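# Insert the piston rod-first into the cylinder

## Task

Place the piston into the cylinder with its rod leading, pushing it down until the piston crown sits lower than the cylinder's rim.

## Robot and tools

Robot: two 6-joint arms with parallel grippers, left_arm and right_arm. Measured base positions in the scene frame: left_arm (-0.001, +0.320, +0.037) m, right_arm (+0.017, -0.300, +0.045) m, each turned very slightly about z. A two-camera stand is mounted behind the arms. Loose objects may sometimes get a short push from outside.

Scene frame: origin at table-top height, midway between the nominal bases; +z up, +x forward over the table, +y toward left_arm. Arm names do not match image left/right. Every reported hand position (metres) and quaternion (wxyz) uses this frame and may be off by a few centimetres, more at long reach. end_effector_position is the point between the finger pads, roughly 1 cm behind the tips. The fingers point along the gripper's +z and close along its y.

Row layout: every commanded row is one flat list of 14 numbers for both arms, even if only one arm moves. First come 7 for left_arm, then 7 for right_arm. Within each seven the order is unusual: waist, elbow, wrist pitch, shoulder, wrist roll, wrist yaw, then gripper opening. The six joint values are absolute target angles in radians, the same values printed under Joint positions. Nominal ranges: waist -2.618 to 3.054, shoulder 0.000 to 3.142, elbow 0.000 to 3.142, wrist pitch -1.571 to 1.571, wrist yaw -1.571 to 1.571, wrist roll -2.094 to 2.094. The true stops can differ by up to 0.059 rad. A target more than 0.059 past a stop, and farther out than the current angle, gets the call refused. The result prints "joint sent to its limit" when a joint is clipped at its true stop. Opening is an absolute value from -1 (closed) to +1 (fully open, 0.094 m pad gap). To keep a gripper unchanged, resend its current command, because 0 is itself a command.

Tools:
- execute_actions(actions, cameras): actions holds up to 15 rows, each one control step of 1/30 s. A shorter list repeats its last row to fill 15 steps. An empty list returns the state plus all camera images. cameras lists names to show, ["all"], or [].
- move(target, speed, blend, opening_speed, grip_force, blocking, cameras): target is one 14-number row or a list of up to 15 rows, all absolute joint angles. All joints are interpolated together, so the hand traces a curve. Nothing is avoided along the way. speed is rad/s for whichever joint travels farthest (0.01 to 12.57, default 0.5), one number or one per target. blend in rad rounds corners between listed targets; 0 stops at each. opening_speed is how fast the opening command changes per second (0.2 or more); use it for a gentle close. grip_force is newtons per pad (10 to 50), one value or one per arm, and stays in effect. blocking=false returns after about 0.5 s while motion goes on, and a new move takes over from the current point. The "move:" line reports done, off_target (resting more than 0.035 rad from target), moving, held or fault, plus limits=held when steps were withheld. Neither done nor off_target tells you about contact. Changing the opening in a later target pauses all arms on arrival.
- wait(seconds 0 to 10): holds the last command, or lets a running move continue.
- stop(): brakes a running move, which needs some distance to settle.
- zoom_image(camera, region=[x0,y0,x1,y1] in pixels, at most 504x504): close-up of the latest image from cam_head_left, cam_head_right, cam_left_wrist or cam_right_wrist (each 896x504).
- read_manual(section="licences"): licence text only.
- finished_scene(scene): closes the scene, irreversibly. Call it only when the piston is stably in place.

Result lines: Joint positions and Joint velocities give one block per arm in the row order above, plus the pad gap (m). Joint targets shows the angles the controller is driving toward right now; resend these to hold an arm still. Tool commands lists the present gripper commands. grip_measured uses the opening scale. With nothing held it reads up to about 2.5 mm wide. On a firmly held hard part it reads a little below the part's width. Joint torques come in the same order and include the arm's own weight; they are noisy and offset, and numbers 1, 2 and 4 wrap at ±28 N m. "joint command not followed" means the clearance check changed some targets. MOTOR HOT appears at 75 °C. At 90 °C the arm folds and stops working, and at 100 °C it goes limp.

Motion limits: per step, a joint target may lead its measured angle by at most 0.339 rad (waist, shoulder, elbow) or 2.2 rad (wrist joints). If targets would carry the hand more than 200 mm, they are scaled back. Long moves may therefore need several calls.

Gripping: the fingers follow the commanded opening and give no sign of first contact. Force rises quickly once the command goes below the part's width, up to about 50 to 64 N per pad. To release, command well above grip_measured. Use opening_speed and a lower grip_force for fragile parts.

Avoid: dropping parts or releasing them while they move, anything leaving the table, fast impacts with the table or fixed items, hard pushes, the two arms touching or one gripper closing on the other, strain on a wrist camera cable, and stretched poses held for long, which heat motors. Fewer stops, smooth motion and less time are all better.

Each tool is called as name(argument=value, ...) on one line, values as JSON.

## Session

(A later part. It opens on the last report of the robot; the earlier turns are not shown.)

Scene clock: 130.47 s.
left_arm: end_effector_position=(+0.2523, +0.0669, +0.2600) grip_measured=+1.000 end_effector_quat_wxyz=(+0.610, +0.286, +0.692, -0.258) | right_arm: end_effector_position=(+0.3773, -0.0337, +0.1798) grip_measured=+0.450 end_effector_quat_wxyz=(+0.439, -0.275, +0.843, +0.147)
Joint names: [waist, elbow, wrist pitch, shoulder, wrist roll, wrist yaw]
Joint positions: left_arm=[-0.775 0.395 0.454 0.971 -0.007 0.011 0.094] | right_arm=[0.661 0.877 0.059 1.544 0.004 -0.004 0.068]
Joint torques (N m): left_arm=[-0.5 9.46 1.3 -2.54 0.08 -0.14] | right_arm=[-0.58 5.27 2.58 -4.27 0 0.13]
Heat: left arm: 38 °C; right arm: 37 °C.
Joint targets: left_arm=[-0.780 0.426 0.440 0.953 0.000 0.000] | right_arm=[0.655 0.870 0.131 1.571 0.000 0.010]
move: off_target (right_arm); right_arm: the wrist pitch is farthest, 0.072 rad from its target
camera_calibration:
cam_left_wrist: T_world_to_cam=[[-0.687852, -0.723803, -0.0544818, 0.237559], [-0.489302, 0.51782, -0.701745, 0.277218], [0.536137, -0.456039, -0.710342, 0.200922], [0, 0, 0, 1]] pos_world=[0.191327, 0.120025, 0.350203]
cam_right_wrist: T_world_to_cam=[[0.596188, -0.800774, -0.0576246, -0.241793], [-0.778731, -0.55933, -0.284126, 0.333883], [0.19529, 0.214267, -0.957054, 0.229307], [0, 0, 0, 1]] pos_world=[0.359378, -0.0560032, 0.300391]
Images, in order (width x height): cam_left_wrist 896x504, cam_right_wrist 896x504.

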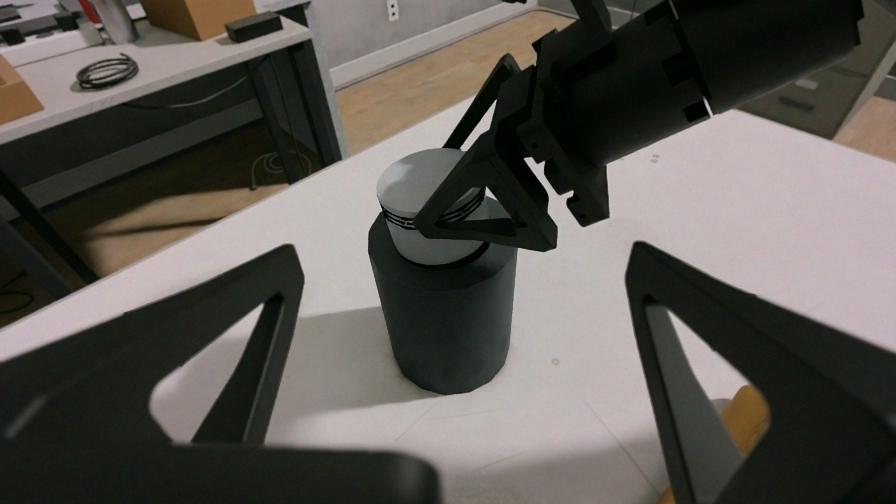

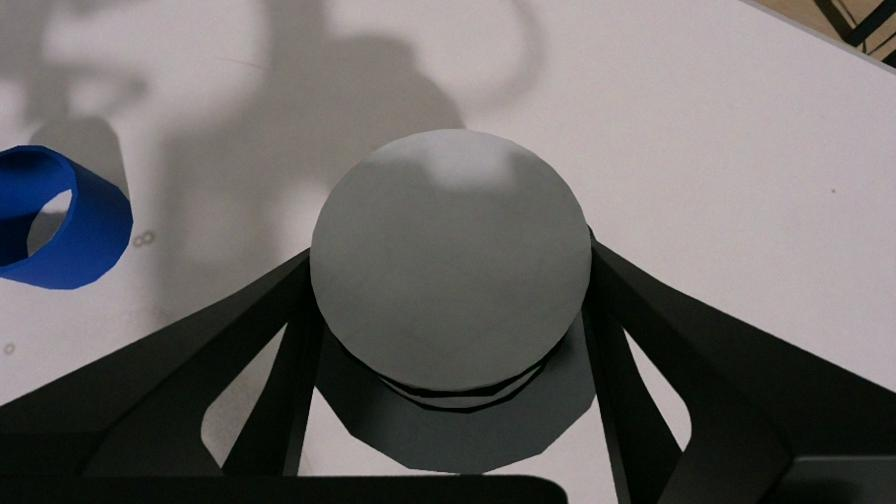

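move(target=[-0.78, 0.426, 0.44, 0.953, 0.0, 0.0, 1.0, 0.655, 0.806, 0.270, 1.459, 0.0, 0.01, 0.25], speed=0.3, cameras=["all"])

zoom_image(camera="cam_left_wrist", region=[340, 110, 540, 310])

zoom_image(camera="cam_right_wrist", region=[270, 110, 640, 480])

zoom_image(camera="cam_head_left", region=[330, 180, 440, 300])

zoom_image(camera="cam_head_right", region=[330, 180, 440, 300])

Scene clock: 136.00 s.
left_arm: end_effector_position=(+0.2523, +0.0669, +0.2600) grip_measured=+1.000 end_effector_quat_wxyz=(+0.610, +0.286, +0.692, -0.258) | right_arm: end_effector_position=(+0.3745, -0.0357, +0.1862) grip_measured=+0.450 end_effector_quat_wxyz=(+0.471, -0.270, +0.825, +0.157)
Joint names: [waist, elbow, wrist pitch, shoulder, wrist roll, wrist yaw]
Joint positions: left_arm=[-0.775 0.395 0.454 0.971 -0.007 0.011 0.094] | right_arm=[0.661 0.801 0.176 1.508 0.004 -0.004 0.068]
Joint torques (N m): left_arm=[-0.5 9.47 1.3 -2.52 0.08 -0.14] | right_arm=[-0.59 6.27 2.92 -10.96 -0.03 0.15]
Heat: left arm: 38 °C; right arm: 38 °C.
Joint targets: left_arm=[-0.780 0.426 0.440 0.953 0.000 0.000] | right_arm=[0.655 0.806 0.270 1.459 0.000 0.010]
move: off_target (right_arm); right_arm: the wrist pitch is farthest, 0.094 rad from its target
camera_calibration:
cam_left_wrist: T_world_to_cam=[[-0.687852, -0.723803, -0.0544818, 0.237559], [-0.489302, 0.51782, -0.701745, 0.277218], [0.536137, -0.456039, -0.710342, 0.200922], [0, 0, 0, 1]] pos_world=[0.191327, 0.120025, 0.350203]
cam_right_wrist: T_world_to_cam=[[0.599721, -0.79818, -0.0569475, -0.242717], [-0.758933, -0.544784, -0.356694, 0.339003], [0.253682, 0.257136, -0.932484, 0.211624], [0, 0, 0, 1]] pos_world=[0.349158, -0.0634649, 0.304434]

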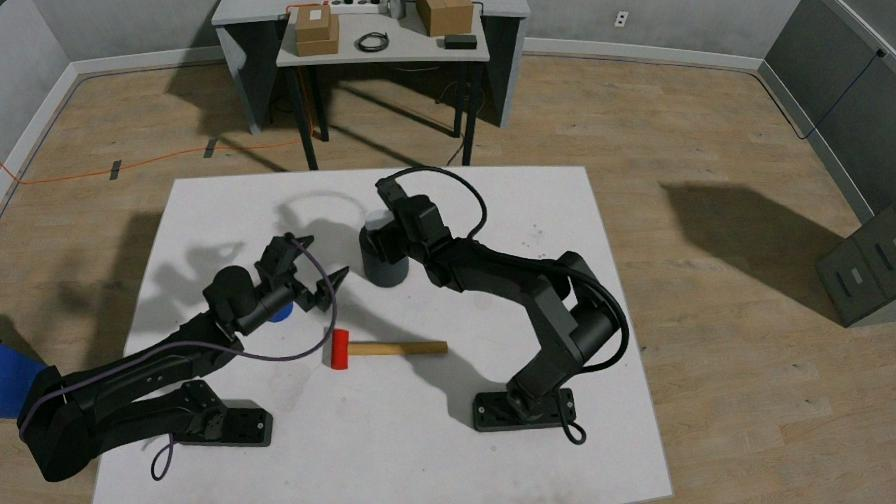

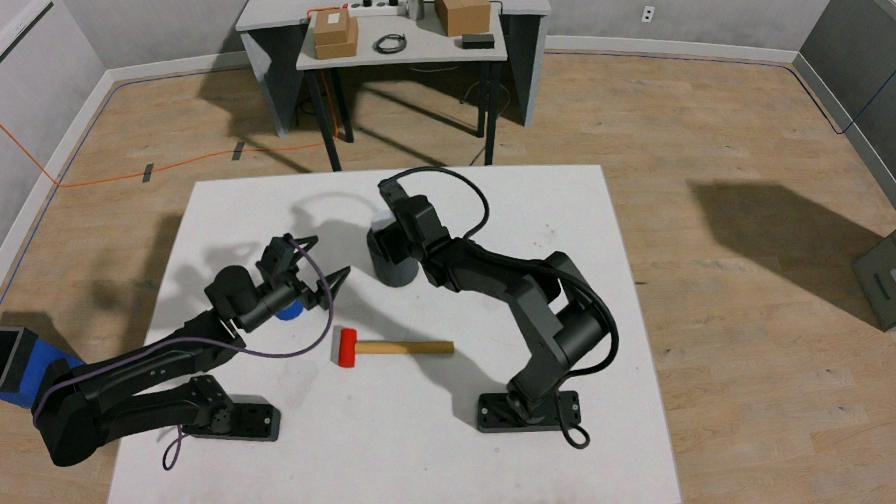

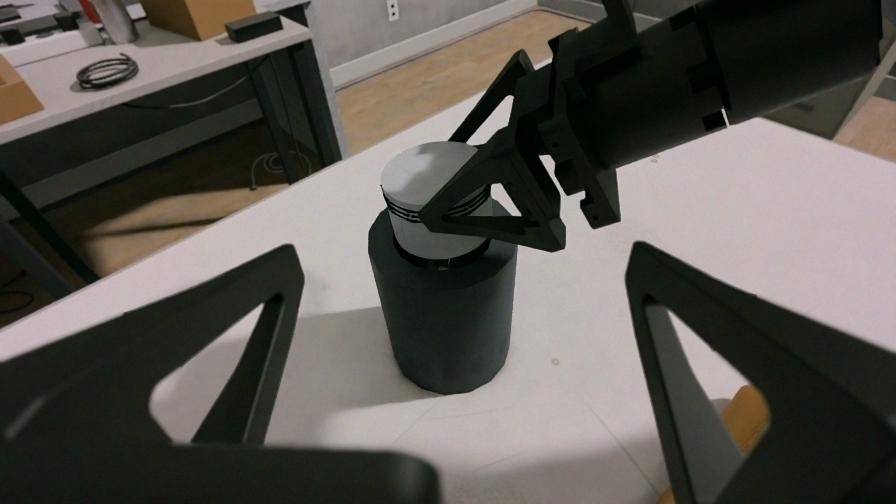

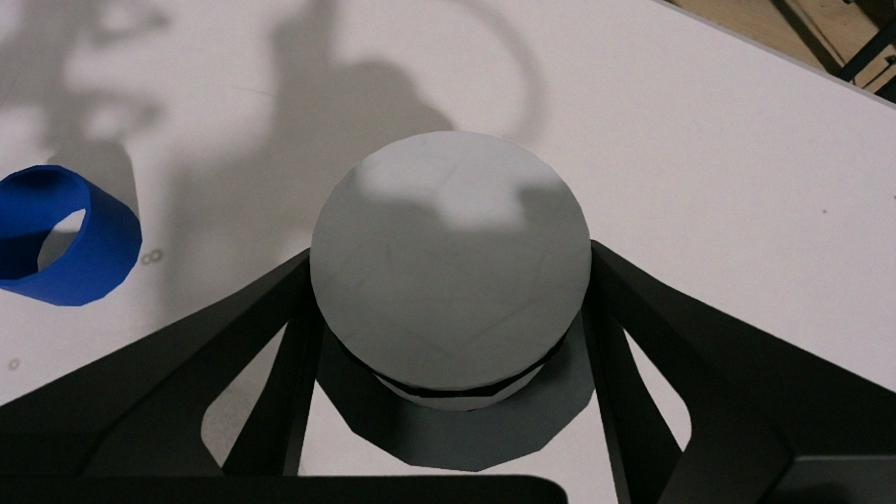

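Scaled by 2.520 from the camera's 896x504 image, which has a finer 1280x720 frame.

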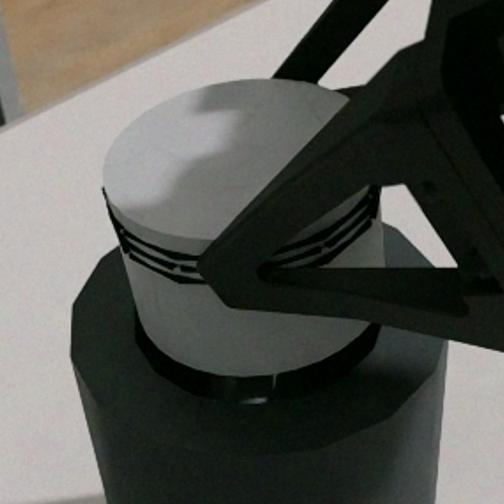

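Scaled by 1.362 from the camera's 896x504 image, which has a finer 1280x720 frame.

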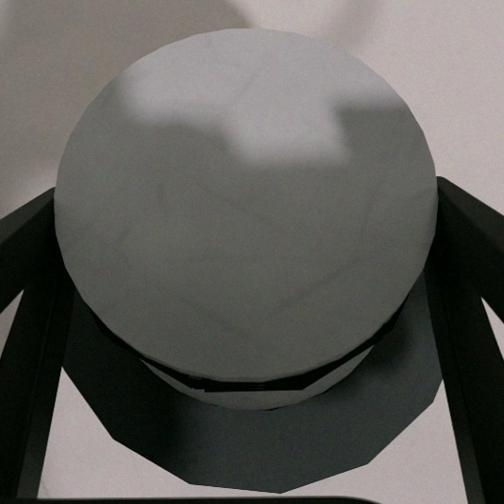

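Scaled by 4.200 from the camera's 896x504 image, which has a finer 1280x720 frame.

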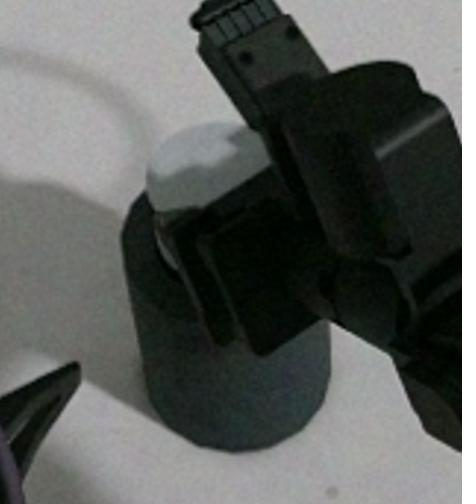

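Scaled by 4.200 from the camera's 896x504 image, which has a finer 1280x720 frame.

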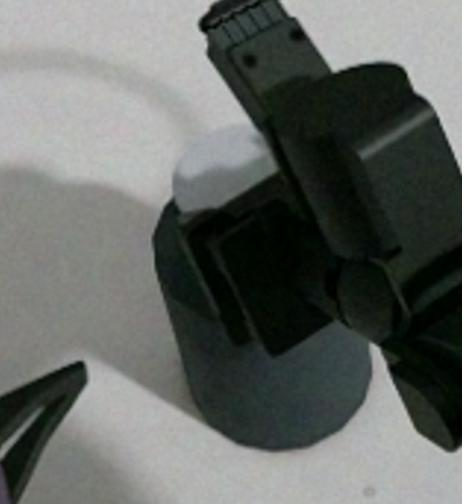

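zoom_image(camera="cam_right_wrist", region=[350, 330, 570, 480])

zoom_image(camera="cam_left_wrist", region=[380, 200, 510, 280])

Scaled by 2.291 from the camera's 896x504 image, which has a finer 1280x720 frame.

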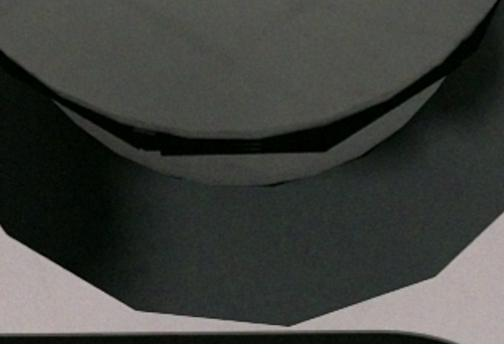

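Scaled by 3.877 from the camera's 896x504 image, which has a finer 1280x720 frame.

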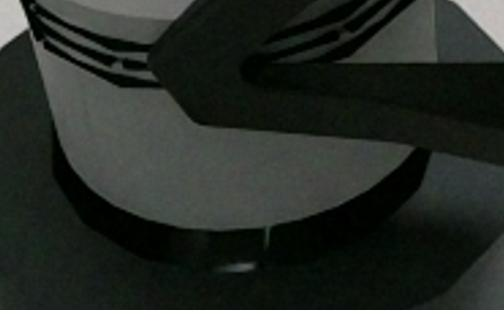

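move(target=[-0.78, 0.426, 0.44, 0.953, 0.0, 0.0, 1.0, 0.655, 0.778, 0.3317, 1.5185, 0.0, 0.01, 0.25], speed=0.15, cameras=["cam_left_wrist", "cam_right_wrist"])

zoom_image(camera="cam_left_wrist", region=[380, 160, 510, 280])

zoom_image(camera="cam_right_wrist", region=[350, 330, 570, 480])

Scene clock: 163.27 s.
left_arm: end_effector_position=(+0.2523, +0.0669, +0.2600) grip_measured=+1.000 end_effector_quat_wxyz=(+0.610, +0.286, +0.692, -0.258) | right_arm: end_effector_position=(+0.3755, -0.0350, +0.1796) grip_measured=+0.450 end_effector_quat_wxyz=(+0.477, -0.268, +0.822, +0.159)
Joint names: [waist, elbow, wrist pitch, shoulder, wrist roll, wrist yaw]
Joint positions: left_arm=[-0.775 0.395 0.454 0.971 -0.007 0.011 0.094] | right_arm=[0.661 0.774 0.237 1.527 0.004 -0.004 0.068]
Joint torques (N m): left_arm=[-0.51 9.47 1.3 -2.54 0.08 -0.14] | right_arm=[-0.54 6.11 2.95 -7.23 -0.03 0.14]
Heat: left arm: 39 °C; right arm: 41 °C.
Joint targets: left_arm=[-0.780 0.426 0.440 0.953 0.000 0.000] | right_arm=[0.655 0.778 0.332 1.518 0.000 0.010]
move: off_target (right_arm); right_arm: the wrist pitch is farthest, 0.095 rad from its target
camera_calibration:
cam_left_wrist: T_world_to_cam=[[-0.687852, -0.723803, -0.0544818, 0.237559], [-0.489302, 0.51782, -0.701745, 0.277218], [0.536137, -0.456039, -0.710342, 0.200922], [0, 0, 0, 1]] pos_world=[0.191327, 0.120025, 0.350203]
cam_right_wrist: T_world_to_cam=[[0.600476, -0.797624, -0.0567845, -0.243463], [-0.754524, -0.541649, -0.370554, 0.338771], [0.264805, 0.265354, -0.927074, 0.200106], [0, 0, 0, 1]] pos_world=[0.348816, -0.0637959, 0.297221]
Images, in order (width x height): cam_left_wrist 896x504, cam_right_wrist 896x504.

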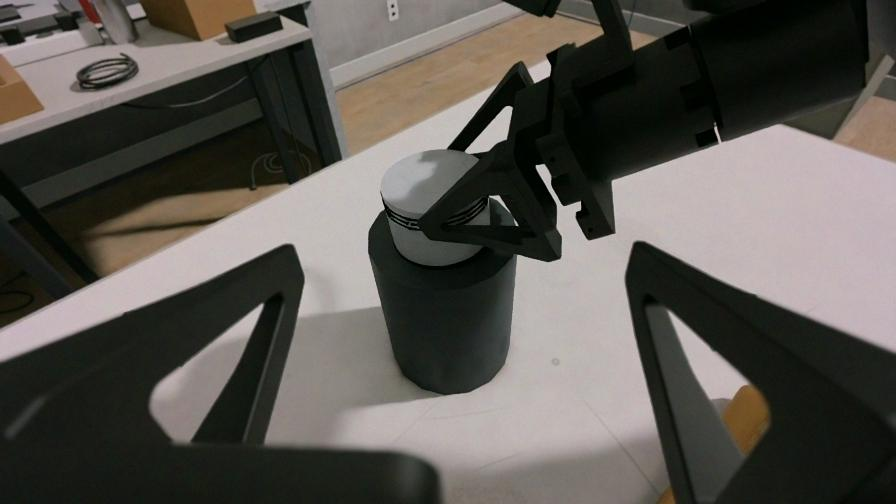

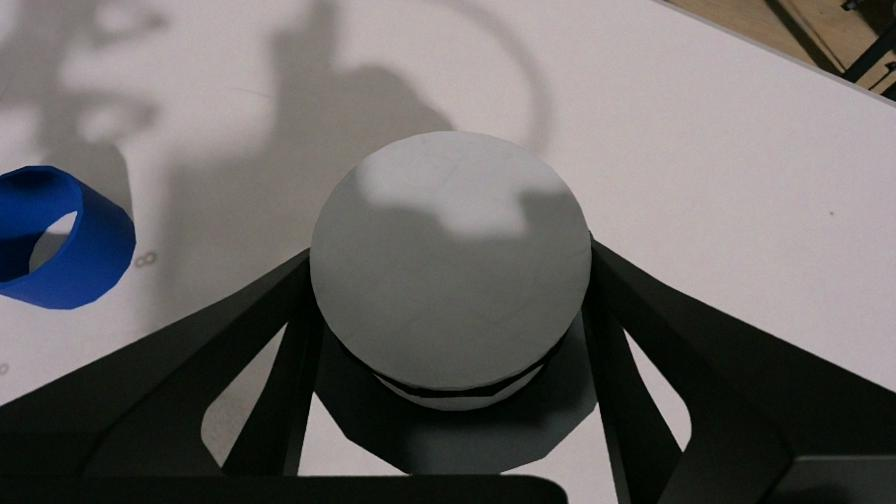

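Scaled by 3.877 from the camera's 896x504 image, which has a finer 1280x720 frame.

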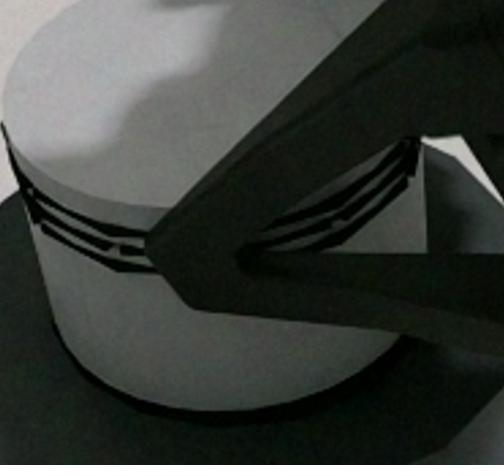

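Scaled by 2.291 from the camera's 896x504 image, which has a finer 1280x720 frame.

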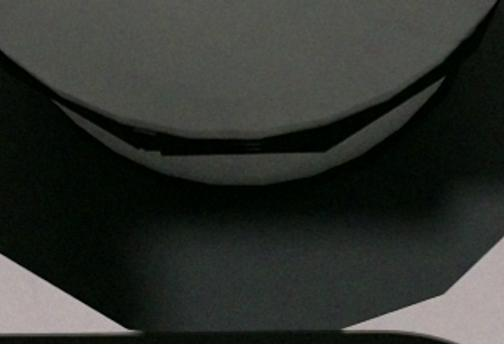

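zoom_image(camera="cam_left_wrist", region=[375, 180, 435, 270])

zoom_image(camera="cam_left_wrist", region=[450, 180, 510, 270])

zoom_image(camera="cam_right_wrist", region=[360, 360, 560, 440])

Scaled by 5.600 from the camera's 896x504 image, which has a finer 1280x720 frame.

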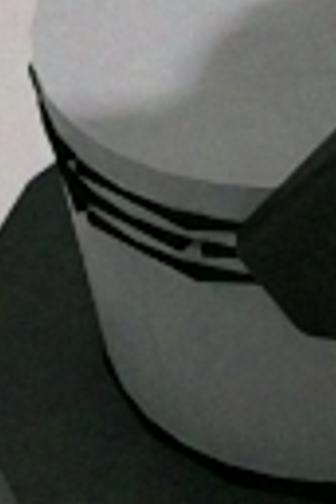

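Scaled by 5.600 from the camera's 896x504 image, which has a finer 1280x720 frame.

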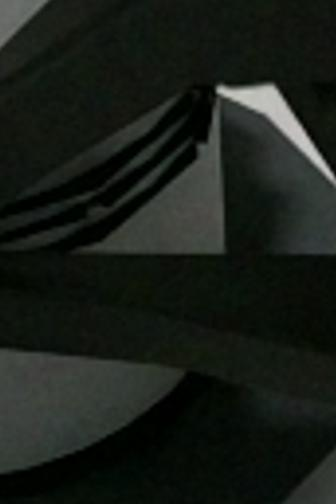

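Scaled by 2.520 from the camera's 896x504 image, which has a finer 1280x720 frame.

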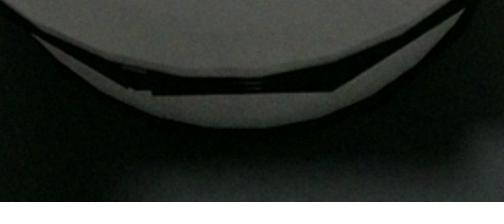

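move(target=[-0.78, 0.426, 0.44, 0.953, 0.0, 0.0, 1.0, 0.655, 0.774, 0.338, 1.5246, 0.0, 0.01, 0.25], speed=0.1, cameras=["cam_left_wrist", "cam_right_wrist"])

zoom_image(camera="cam_left_wrist", region=[380, 190, 510, 280])

zoom_image(camera="cam_right_wrist", region=[350, 360, 570, 480])

Scene clock: 177.27 s.
left_arm: end_effector_position=(+0.2523, +0.0669, +0.2600) grip_measured=+1.000 end_effector_quat_wxyz=(+0.610, +0.286, +0.692, -0.258) | right_arm: end_effector_position=(+0.3762, -0.0345, +0.1790) grip_measured=+0.450 end_effector_quat_wxyz=(+0.478, -0.268, +0.821, +0.159)
Joint names: [waist, elbow, wrist pitch, shoulder, wrist roll, wrist yaw]
Joint positions: left_arm=[-0.775 0.395 0.454 0.971 -0.007 0.011 0.094] | right_arm=[0.661 0.774 0.243 1.531 0.004 -0.004 0.068]
Joint torques (N m): left_arm=[-0.5 9.47 1.3 -2.52 0.08 -0.14] | right_arm=[-0.51 5.81 2.94 -7.05 -0.04 0.13]
Motor temperatures (°C): left_arm=[28 32 39 28 27 27 25] | right_arm=[30 32 42 31 28 29 30]
Heat: left arm: 39 °C; right arm: 42 °C.
Joint targets: left_arm=[-0.780 0.426 0.440 0.953 0.000 0.000] | right_arm=[0.655 0.774 0.338 1.525 0.000 0.010]
move: off_target (right_arm); right_arm: the wrist pitch is farthest, 0.095 rad from its target
camera_calibration:
cam_left_wrist: T_world_to_cam=[[-0.687852, -0.723803, -0.0544818, 0.237559], [-0.489302, 0.51782, -0.701745, 0.277218], [0.536137, -0.456039, -0.710342, 0.200922], [0, 0, 0, 1]] pos_world=[0.191327, 0.120025, 0.350203]
cam_right_wrist: T_world_to_cam=[[0.600464, -0.797636, -0.0567392, -0.243494], [-0.754109, -0.541234, -0.372001, 0.33941], [0.266012, 0.26616, -0.926497, 0.198678], [0, 0, 0, 1]] pos_world=[0.349311, -0.0633991, 0.296519]
Images, in order (width x height): cam_left_wrist 896x504, cam_right_wrist 896x504.

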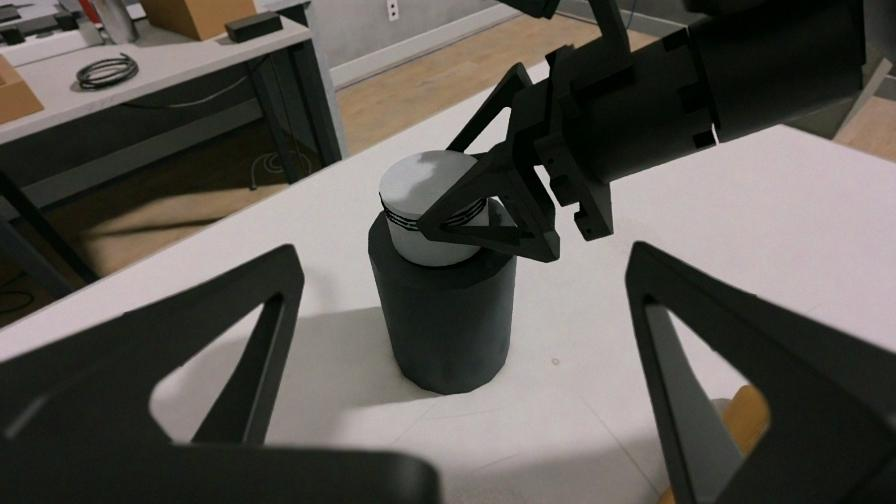

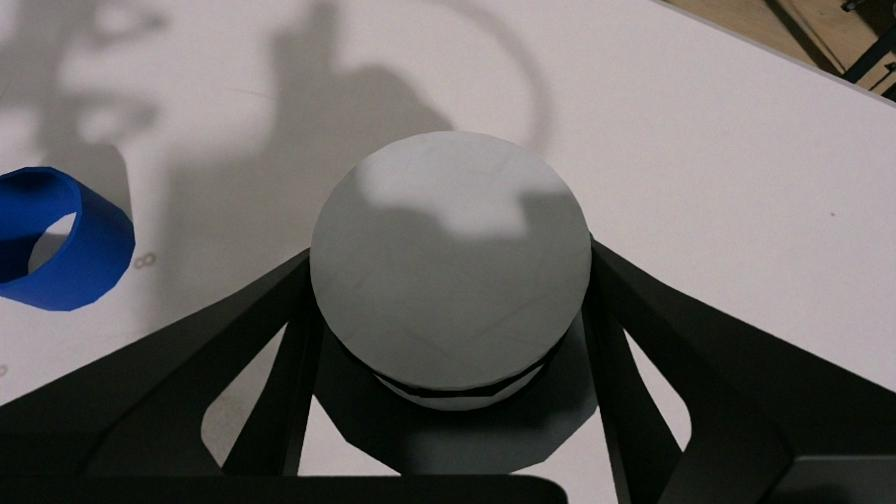

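Scaled by 3.877 from the camera's 896x504 image, which has a finer 1280x720 frame.

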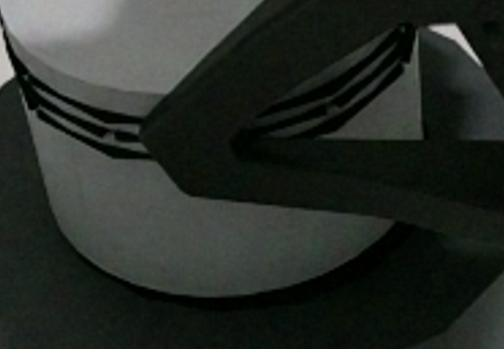

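Scaled by 2.291 from the camera's 896x504 image, which has a finer 1280x720 frame.

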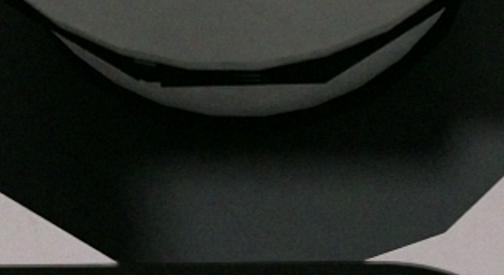

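move(target=[[-0.78, 0.426, 0.44, 0.953, 0.0, 0.0, 1.0, 0.655, 0.767, 0.343, 1.5246, 0.0, 0.01, 0.25], [-0.78, 0.426, 0.44, 0.953, 0.0, 0.0, 1.0, 0.669, 0.761, 0.349, 1.5246, 0.0, 0.01, 0.25], [-0.78, 0.426, 0.44, 0.953, 0.0, 0.0, 1.0, 0.653, 0.755, 0.355, 1.5246, 0.0, 0.01, 0.25], [-0.78, 0.426, 0.44, 0.953, 0.0, 0.0, 1.0, 0.669, 0.749, 0.361, 1.5246, 0.0, 0.01, 0.25], [-0.78, 0.426, 0.44, 0.953, 0.0, 0.0, 1.0, 0.655, 0.743, 0.367, 1.5246, 0.0, 0.01, 0.25]], speed=0.04, blend=[0.003, 0.003, 0.003, 0.003, 0], cameras=["cam_left_wrist", "cam_right_wrist"])

zoom_image(camera="cam_left_wrist", region=[370, 150, 520, 290])

zoom_image(camera="cam_right_wrist", region=[300, 110, 620, 480])

Scene clock: 183.33 s.
left_arm: end_effector_position=(+0.2523, +0.0669, +0.2600) grip_measured=+1.000 end_effector_quat_wxyz=(+0.610, +0.286, +0.692, -0.258) | right_arm: end_effector_position=(+0.3753, -0.0351, +0.1774) grip_measured=+0.450 end_effector_quat_wxyz=(+0.486, -0.267, +0.816, +0.162)
Joint names: [waist, elbow, wrist pitch, shoulder, wrist roll, wrist yaw]
Joint positions: left_arm=[-0.775 0.395 0.454 0.971 -0.007 0.011 0.094] | right_arm=[0.661 0.745 0.293 1.531 0.004 -0.004 0.068]
Joint torques (N m): left_arm=[-0.5 9.47 1.3 -2.54 0.08 -0.14] | right_arm=[-0.65 5.49 2.7 -6.93 -0.02 0.15]
Heat: left arm: 39 °C; right arm: 43 °C.
Joint targets: left_arm=[-0.780 0.426 0.440 0.953 0.000 0.000] | right_arm=[0.655 0.743 0.367 1.525 0.000 0.010]
move: off_target (right_arm); right_arm: the wrist pitch is farthest, 0.074 rad from its target
camera_calibration:
cam_left_wrist: T_world_to_cam=[[-0.687852, -0.723803, -0.0544818, 0.237559], [-0.489302, 0.51782, -0.701745, 0.277218], [0.536137, -0.456039, -0.710342, 0.200922], [0, 0, 0, 1]] pos_world=[0.191327, 0.120025, 0.350203]
cam_right_wrist: T_world_to_cam=[[0.601472, -0.796891, -0.0565354, -0.243924], [-0.747534, -0.536428, -0.391712, 0.338951], [0.281824, 0.277866, -0.918349, 0.190687], [0, 0, 0, 1]] pos_world=[0.346351, -0.0655436, 0.294098]
Images, in order (width x height): cam_left_wrist 896x504, cam_right_wrist 896x504.

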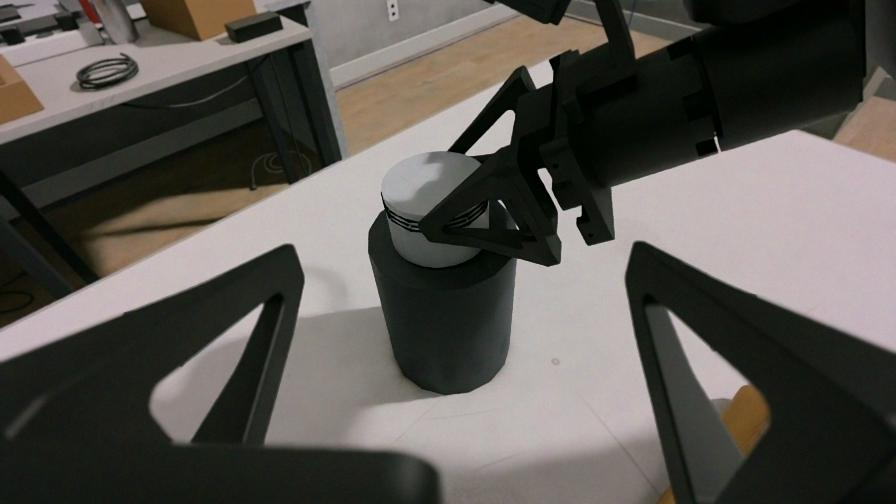

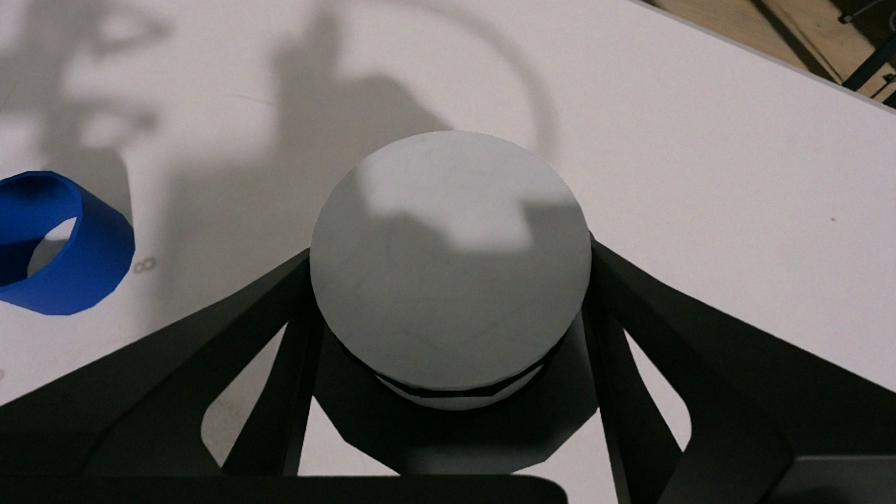

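Scaled by 3.360 from the camera's 896x504 image, which has a finer 1280x720 frame.

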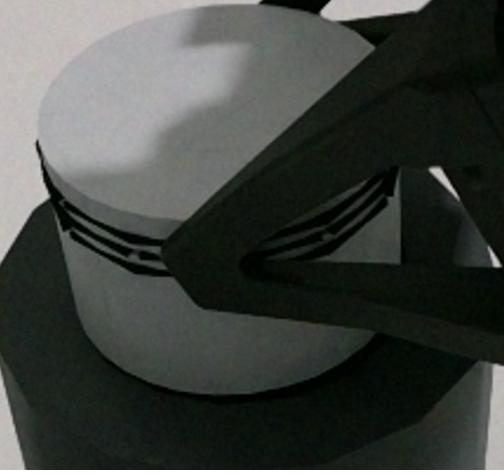

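Scaled by 1.362 from the camera's 896x504 image, which has a finer 1280x720 frame.

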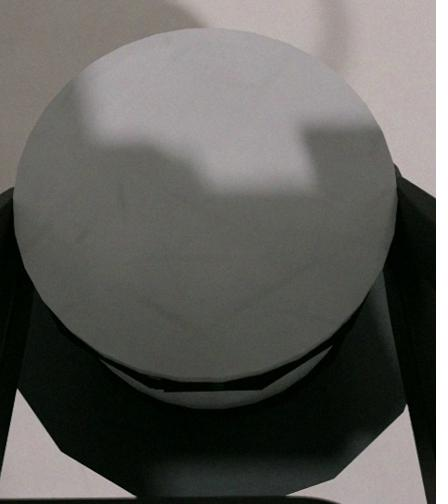

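move(target=[[-0.78, 0.426, 0.44, 0.953, 0.0, 0.0, 1.0, 0.670, 0.739, 0.370, 1.5246, 0.0, 0.01, 0.25], [-0.78, 0.426, 0.44, 0.953, 0.0, 0.0, 1.0, 0.652, 0.736, 0.373, 1.5246, 0.0, 0.01, 0.25], [-0.78, 0.426, 0.44, 0.953, 0.0, 0.0, 1.0, 0.670, 0.733, 0.376, 1.5246, 0.0, 0.01, 0.25], [-0.78, 0.426, 0.44, 0.953, 0.0, 0.0, 1.0, 0.652, 0.730, 0.379, 1.5246, 0.0, 0.01, 0.25], [-0.78, 0.426, 0.44, 0.953, 0.0, 0.0, 1.0, 0.670, 0.727, 0.382, 1.5246, 0.0, 0.01, 0.25], [-0.78, 0.426, 0.44, 0.953, 0.0, 0.0, 1.0, 0.655, 0.724, 0.385, 1.5246, 0.0, 0.01, 0.25]], speed=0.05, blend=[0.003, 0.003, 0.003, 0.003, 0.003, 0], cameras=["cam_left_wrist", "cam_right_wrist"])

zoom_image(camera="cam_left_wrist", region=[370, 150, 520, 290])

zoom_image(camera="cam_right_wrist", region=[300, 110, 620, 480])

Scene clock: 188.20 s.
left_arm: end_effector_position=(+0.2523, +0.0669, +0.2600) grip_measured=+1.000 end_effector_quat_wxyz=(+0.610, +0.286, +0.692, -0.258) | right_arm: end_effector_position=(+0.3747, -0.0356, +0.1766) grip_measured=+0.450 end_effector_quat_wxyz=(+0.492, -0.266, +0.813, +0.164)
Joint names: [waist, elbow, wrist pitch, shoulder, wrist roll, wrist yaw]
Joint positions: left_arm=[-0.775 0.395 0.454 0.971 -0.007 0.011 0.094] | right_arm=[0.661 0.728 0.322 1.531 0.004 -0.004 0.068]
Joint torques (N m): left_arm=[-0.5 9.47 1.3 -2.52 0.08 -0.15] | right_arm=[-0.5 5.37 2.57 -6.9 -0.04 0.14]
Heat: left arm: 39 °C; right arm: 42 °C.
Joint targets: left_arm=[-0.780 0.426 0.440 0.953 0.000 0.000] | right_arm=[0.655 0.724 0.385 1.525 0.000 0.010]
move: off_target (right_arm); right_arm: the wrist pitch is farthest, 0.063 rad from its target
camera_calibration:
cam_left_wrist: T_world_to_cam=[[-0.687852, -0.723803, -0.0544818, 0.237559], [-0.489302, 0.51782, -0.701745, 0.277218], [0.536137, -0.456039, -0.710342, 0.200922], [0, 0, 0, 1]] pos_world=[0.191327, 0.120025, 0.350203]
cam_right_wrist: T_world_to_cam=[[0.60206, -0.796461, -0.0563336, -0.244244], [-0.743475, -0.533482, -0.403288, 0.338616], [0.29115, 0.284686, -0.913337, 0.186114], [0, 0, 0, 1]] pos_world=[0.344615, -0.0668696, 0.292785]
Images, in order (width x height): cam_left_wrist 896x504, cam_right_wrist 896x504.

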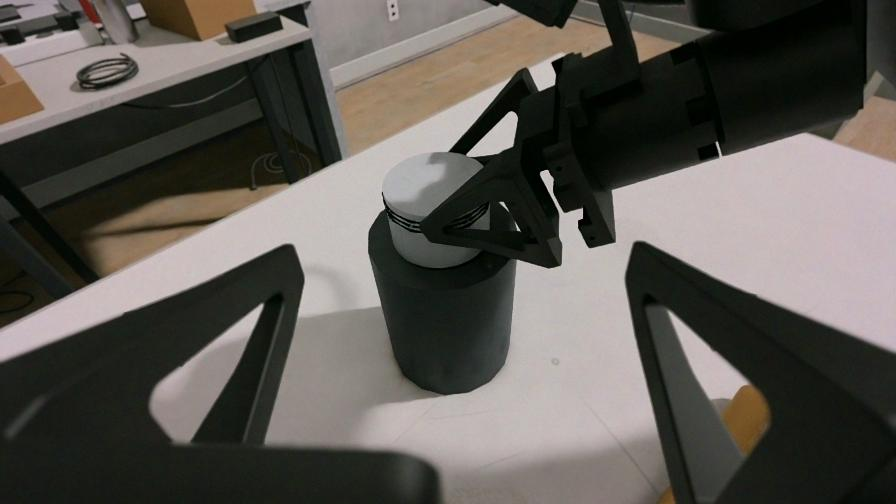

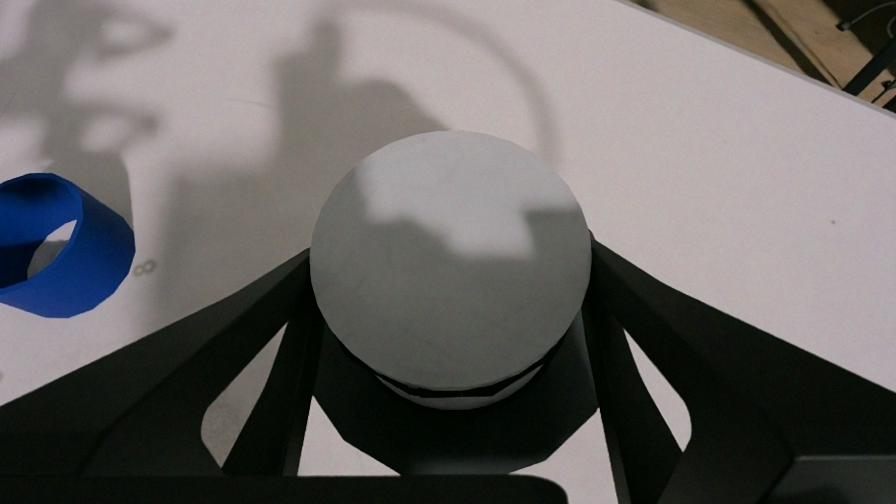

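Scaled by 3.360 from the camera's 896x504 image, which has a finer 1280x720 frame.

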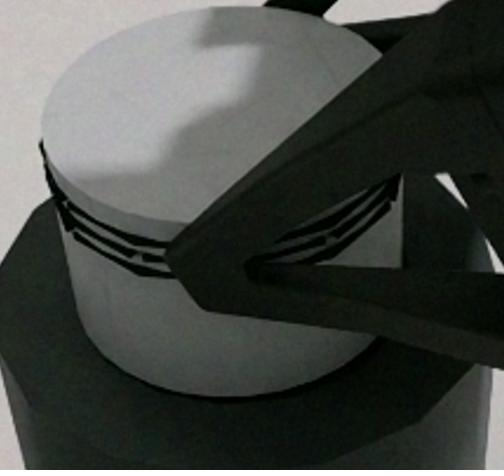

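Scaled by 1.362 from the camera's 896x504 image, which has a finer 1280x720 frame.

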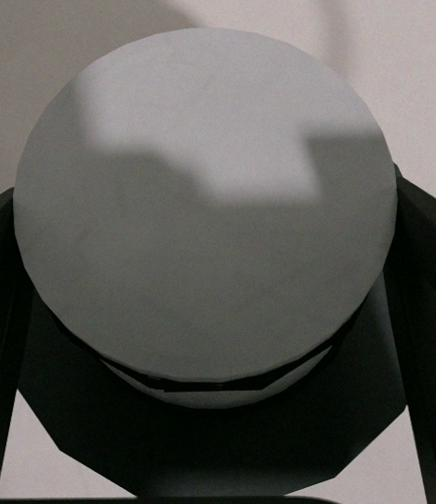

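zoom_image(camera="cam_left_wrist", region=[380, 220, 450, 280])

zoom_image(camera="cam_left_wrist", region=[430, 220, 500, 280])

Scaled by 7.200 from the camera's 896x504 image, which has a finer 1280x720 frame.

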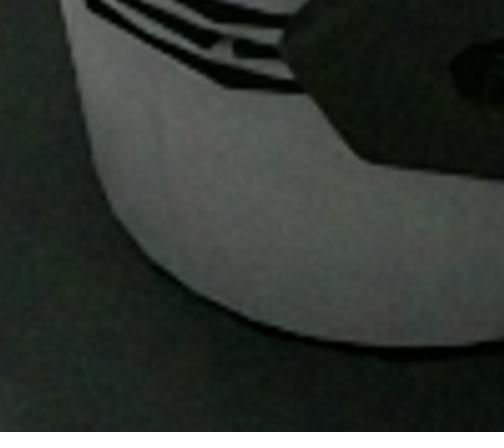

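Scaled by 7.200 from the camera's 896x504 image, which has a finer 1280x720 frame.

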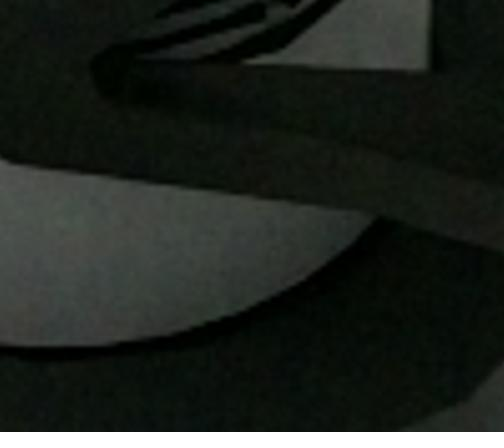

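move(target=[[-0.78, 0.426, 0.44, 0.953, 0.0, 0.0, 1.0, 0.655, 0.8445, 0.282, 1.464, 0.0, 0.01, 0.25], [-0.78, 0.426, 0.44, 0.953, 0.0, 0.0, 1.0, 0.655, 0.773, 0.334, 1.5145, 0.0, 0.01, 0.25]], speed=0.2, blend=[0, 0], cameras=["cam_left_wrist", "cam_right_wrist"])

zoom_image(camera="cam_left_wrist", region=[375, 180, 435, 270])

zoom_image(camera="cam_left_wrist", region=[450, 180, 510, 270])

zoom_image(camera="cam_right_wrist", region=[350, 350, 570, 480])

Scene clock: 200.10 s.
left_arm: end_effector_position=(+0.2523, +0.0669, +0.2600) grip_measured=+1.000 end_effector_quat_wxyz=(+0.610, +0.286, +0.692, -0.258) | right_arm: end_effector_position=(+0.3746, -0.0356, +0.1792) grip_measured=+0.450 end_effector_quat_wxyz=(+0.477, -0.268, +0.821, +0.159)
Joint names: [waist, elbow, wrist pitch, shoulder, wrist roll, wrist yaw]
Joint positions: left_arm=[-0.775 0.395 0.454 0.971 -0.007 0.011 0.094] | right_arm=[0.661 0.768 0.24 1.523 0.004 -0.004 0.068]
Joint torques (N m): left_arm=[-0.51 9.47 1.3 -2.52 0.08 -0.14] | right_arm=[-0.65 6.12 2.93 -7.16 -0.04 0.15]
Heat: left arm: 39 °C; right arm: 42 °C.
Joint targets: left_arm=[-0.780 0.426 0.440 0.953 0.000 0.000] | right_arm=[0.655 0.773 0.334 1.515 0.000 0.010]
move: off_target (right_arm); right_arm: the wrist pitch is farthest, 0.094 rad from its target
camera_calibration:
cam_left_wrist: T_world_to_cam=[[-0.687852, -0.723803, -0.0544818, 0.237559], [-0.489302, 0.51782, -0.701745, 0.277218], [0.536137, -0.456039, -0.710342, 0.200922], [0, 0, 0, 1]] pos_world=[0.191327, 0.120025, 0.350203]
cam_right_wrist: T_world_to_cam=[[0.60062, -0.797539, -0.0564537, -0.243506], [-0.75416, -0.541672, -0.371261, 0.337622], [0.265515, 0.265562, -0.926811, 0.199848], [0, 0, 0, 1]] pos_world=[0.347813, -0.0643966, 0.29682]
Images, in order (width x height): cam_left_wrist 896x504, cam_right_wrist 896x504.

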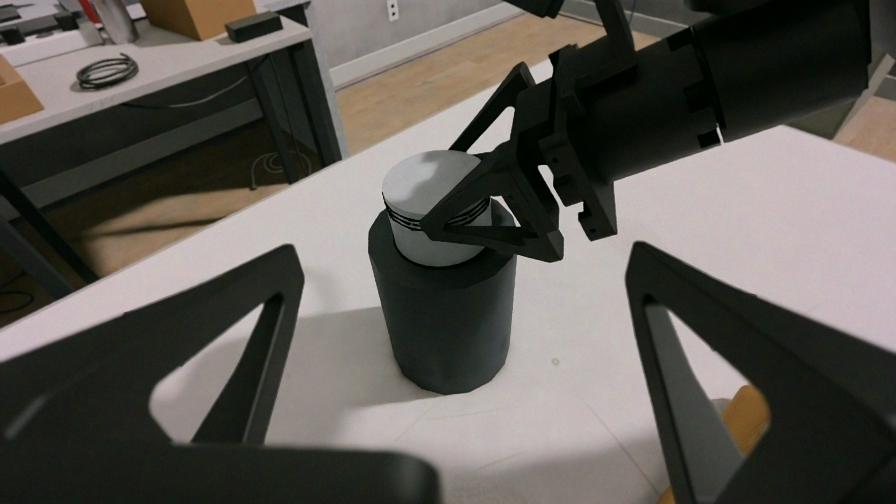

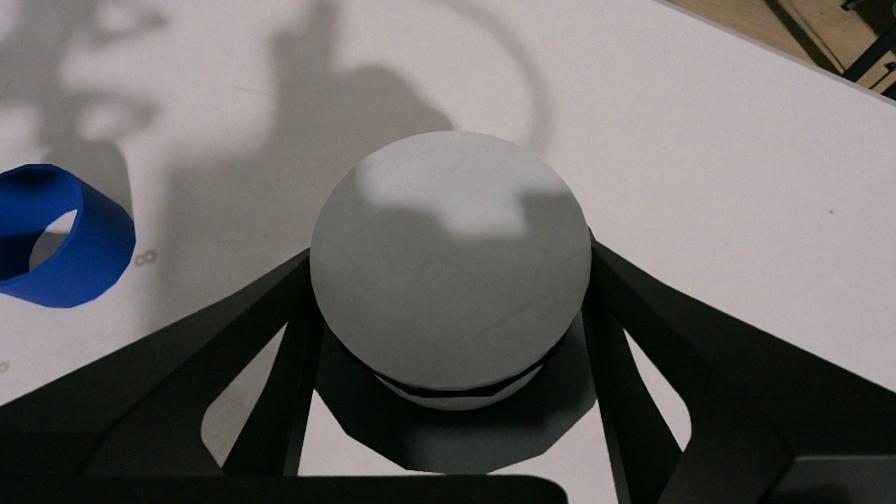

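Scaled by 5.600 from the camera's 896x504 image, which has a finer 1280x720 frame.

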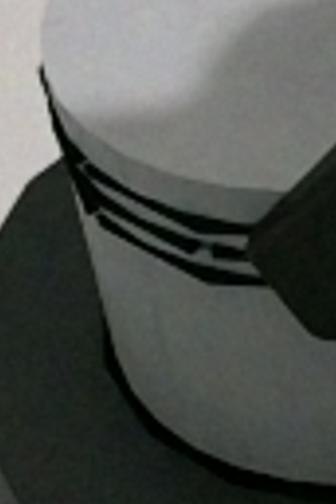

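Scaled by 5.600 from the camera's 896x504 image, which has a finer 1280x720 frame.

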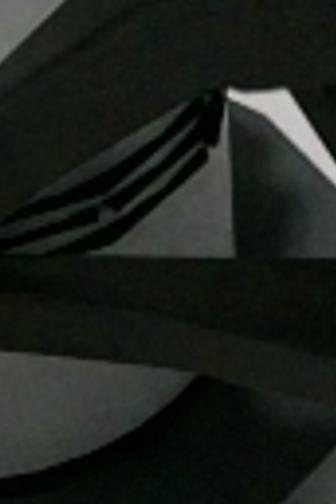

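Scaled by 2.291 from the camera's 896x504 image, which has a finer 1280x720 frame.

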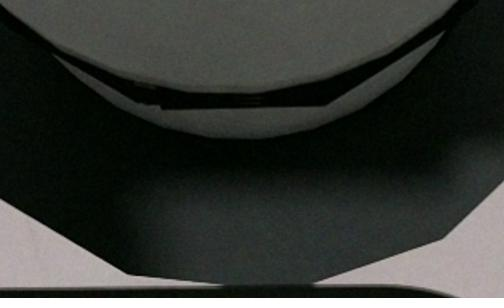

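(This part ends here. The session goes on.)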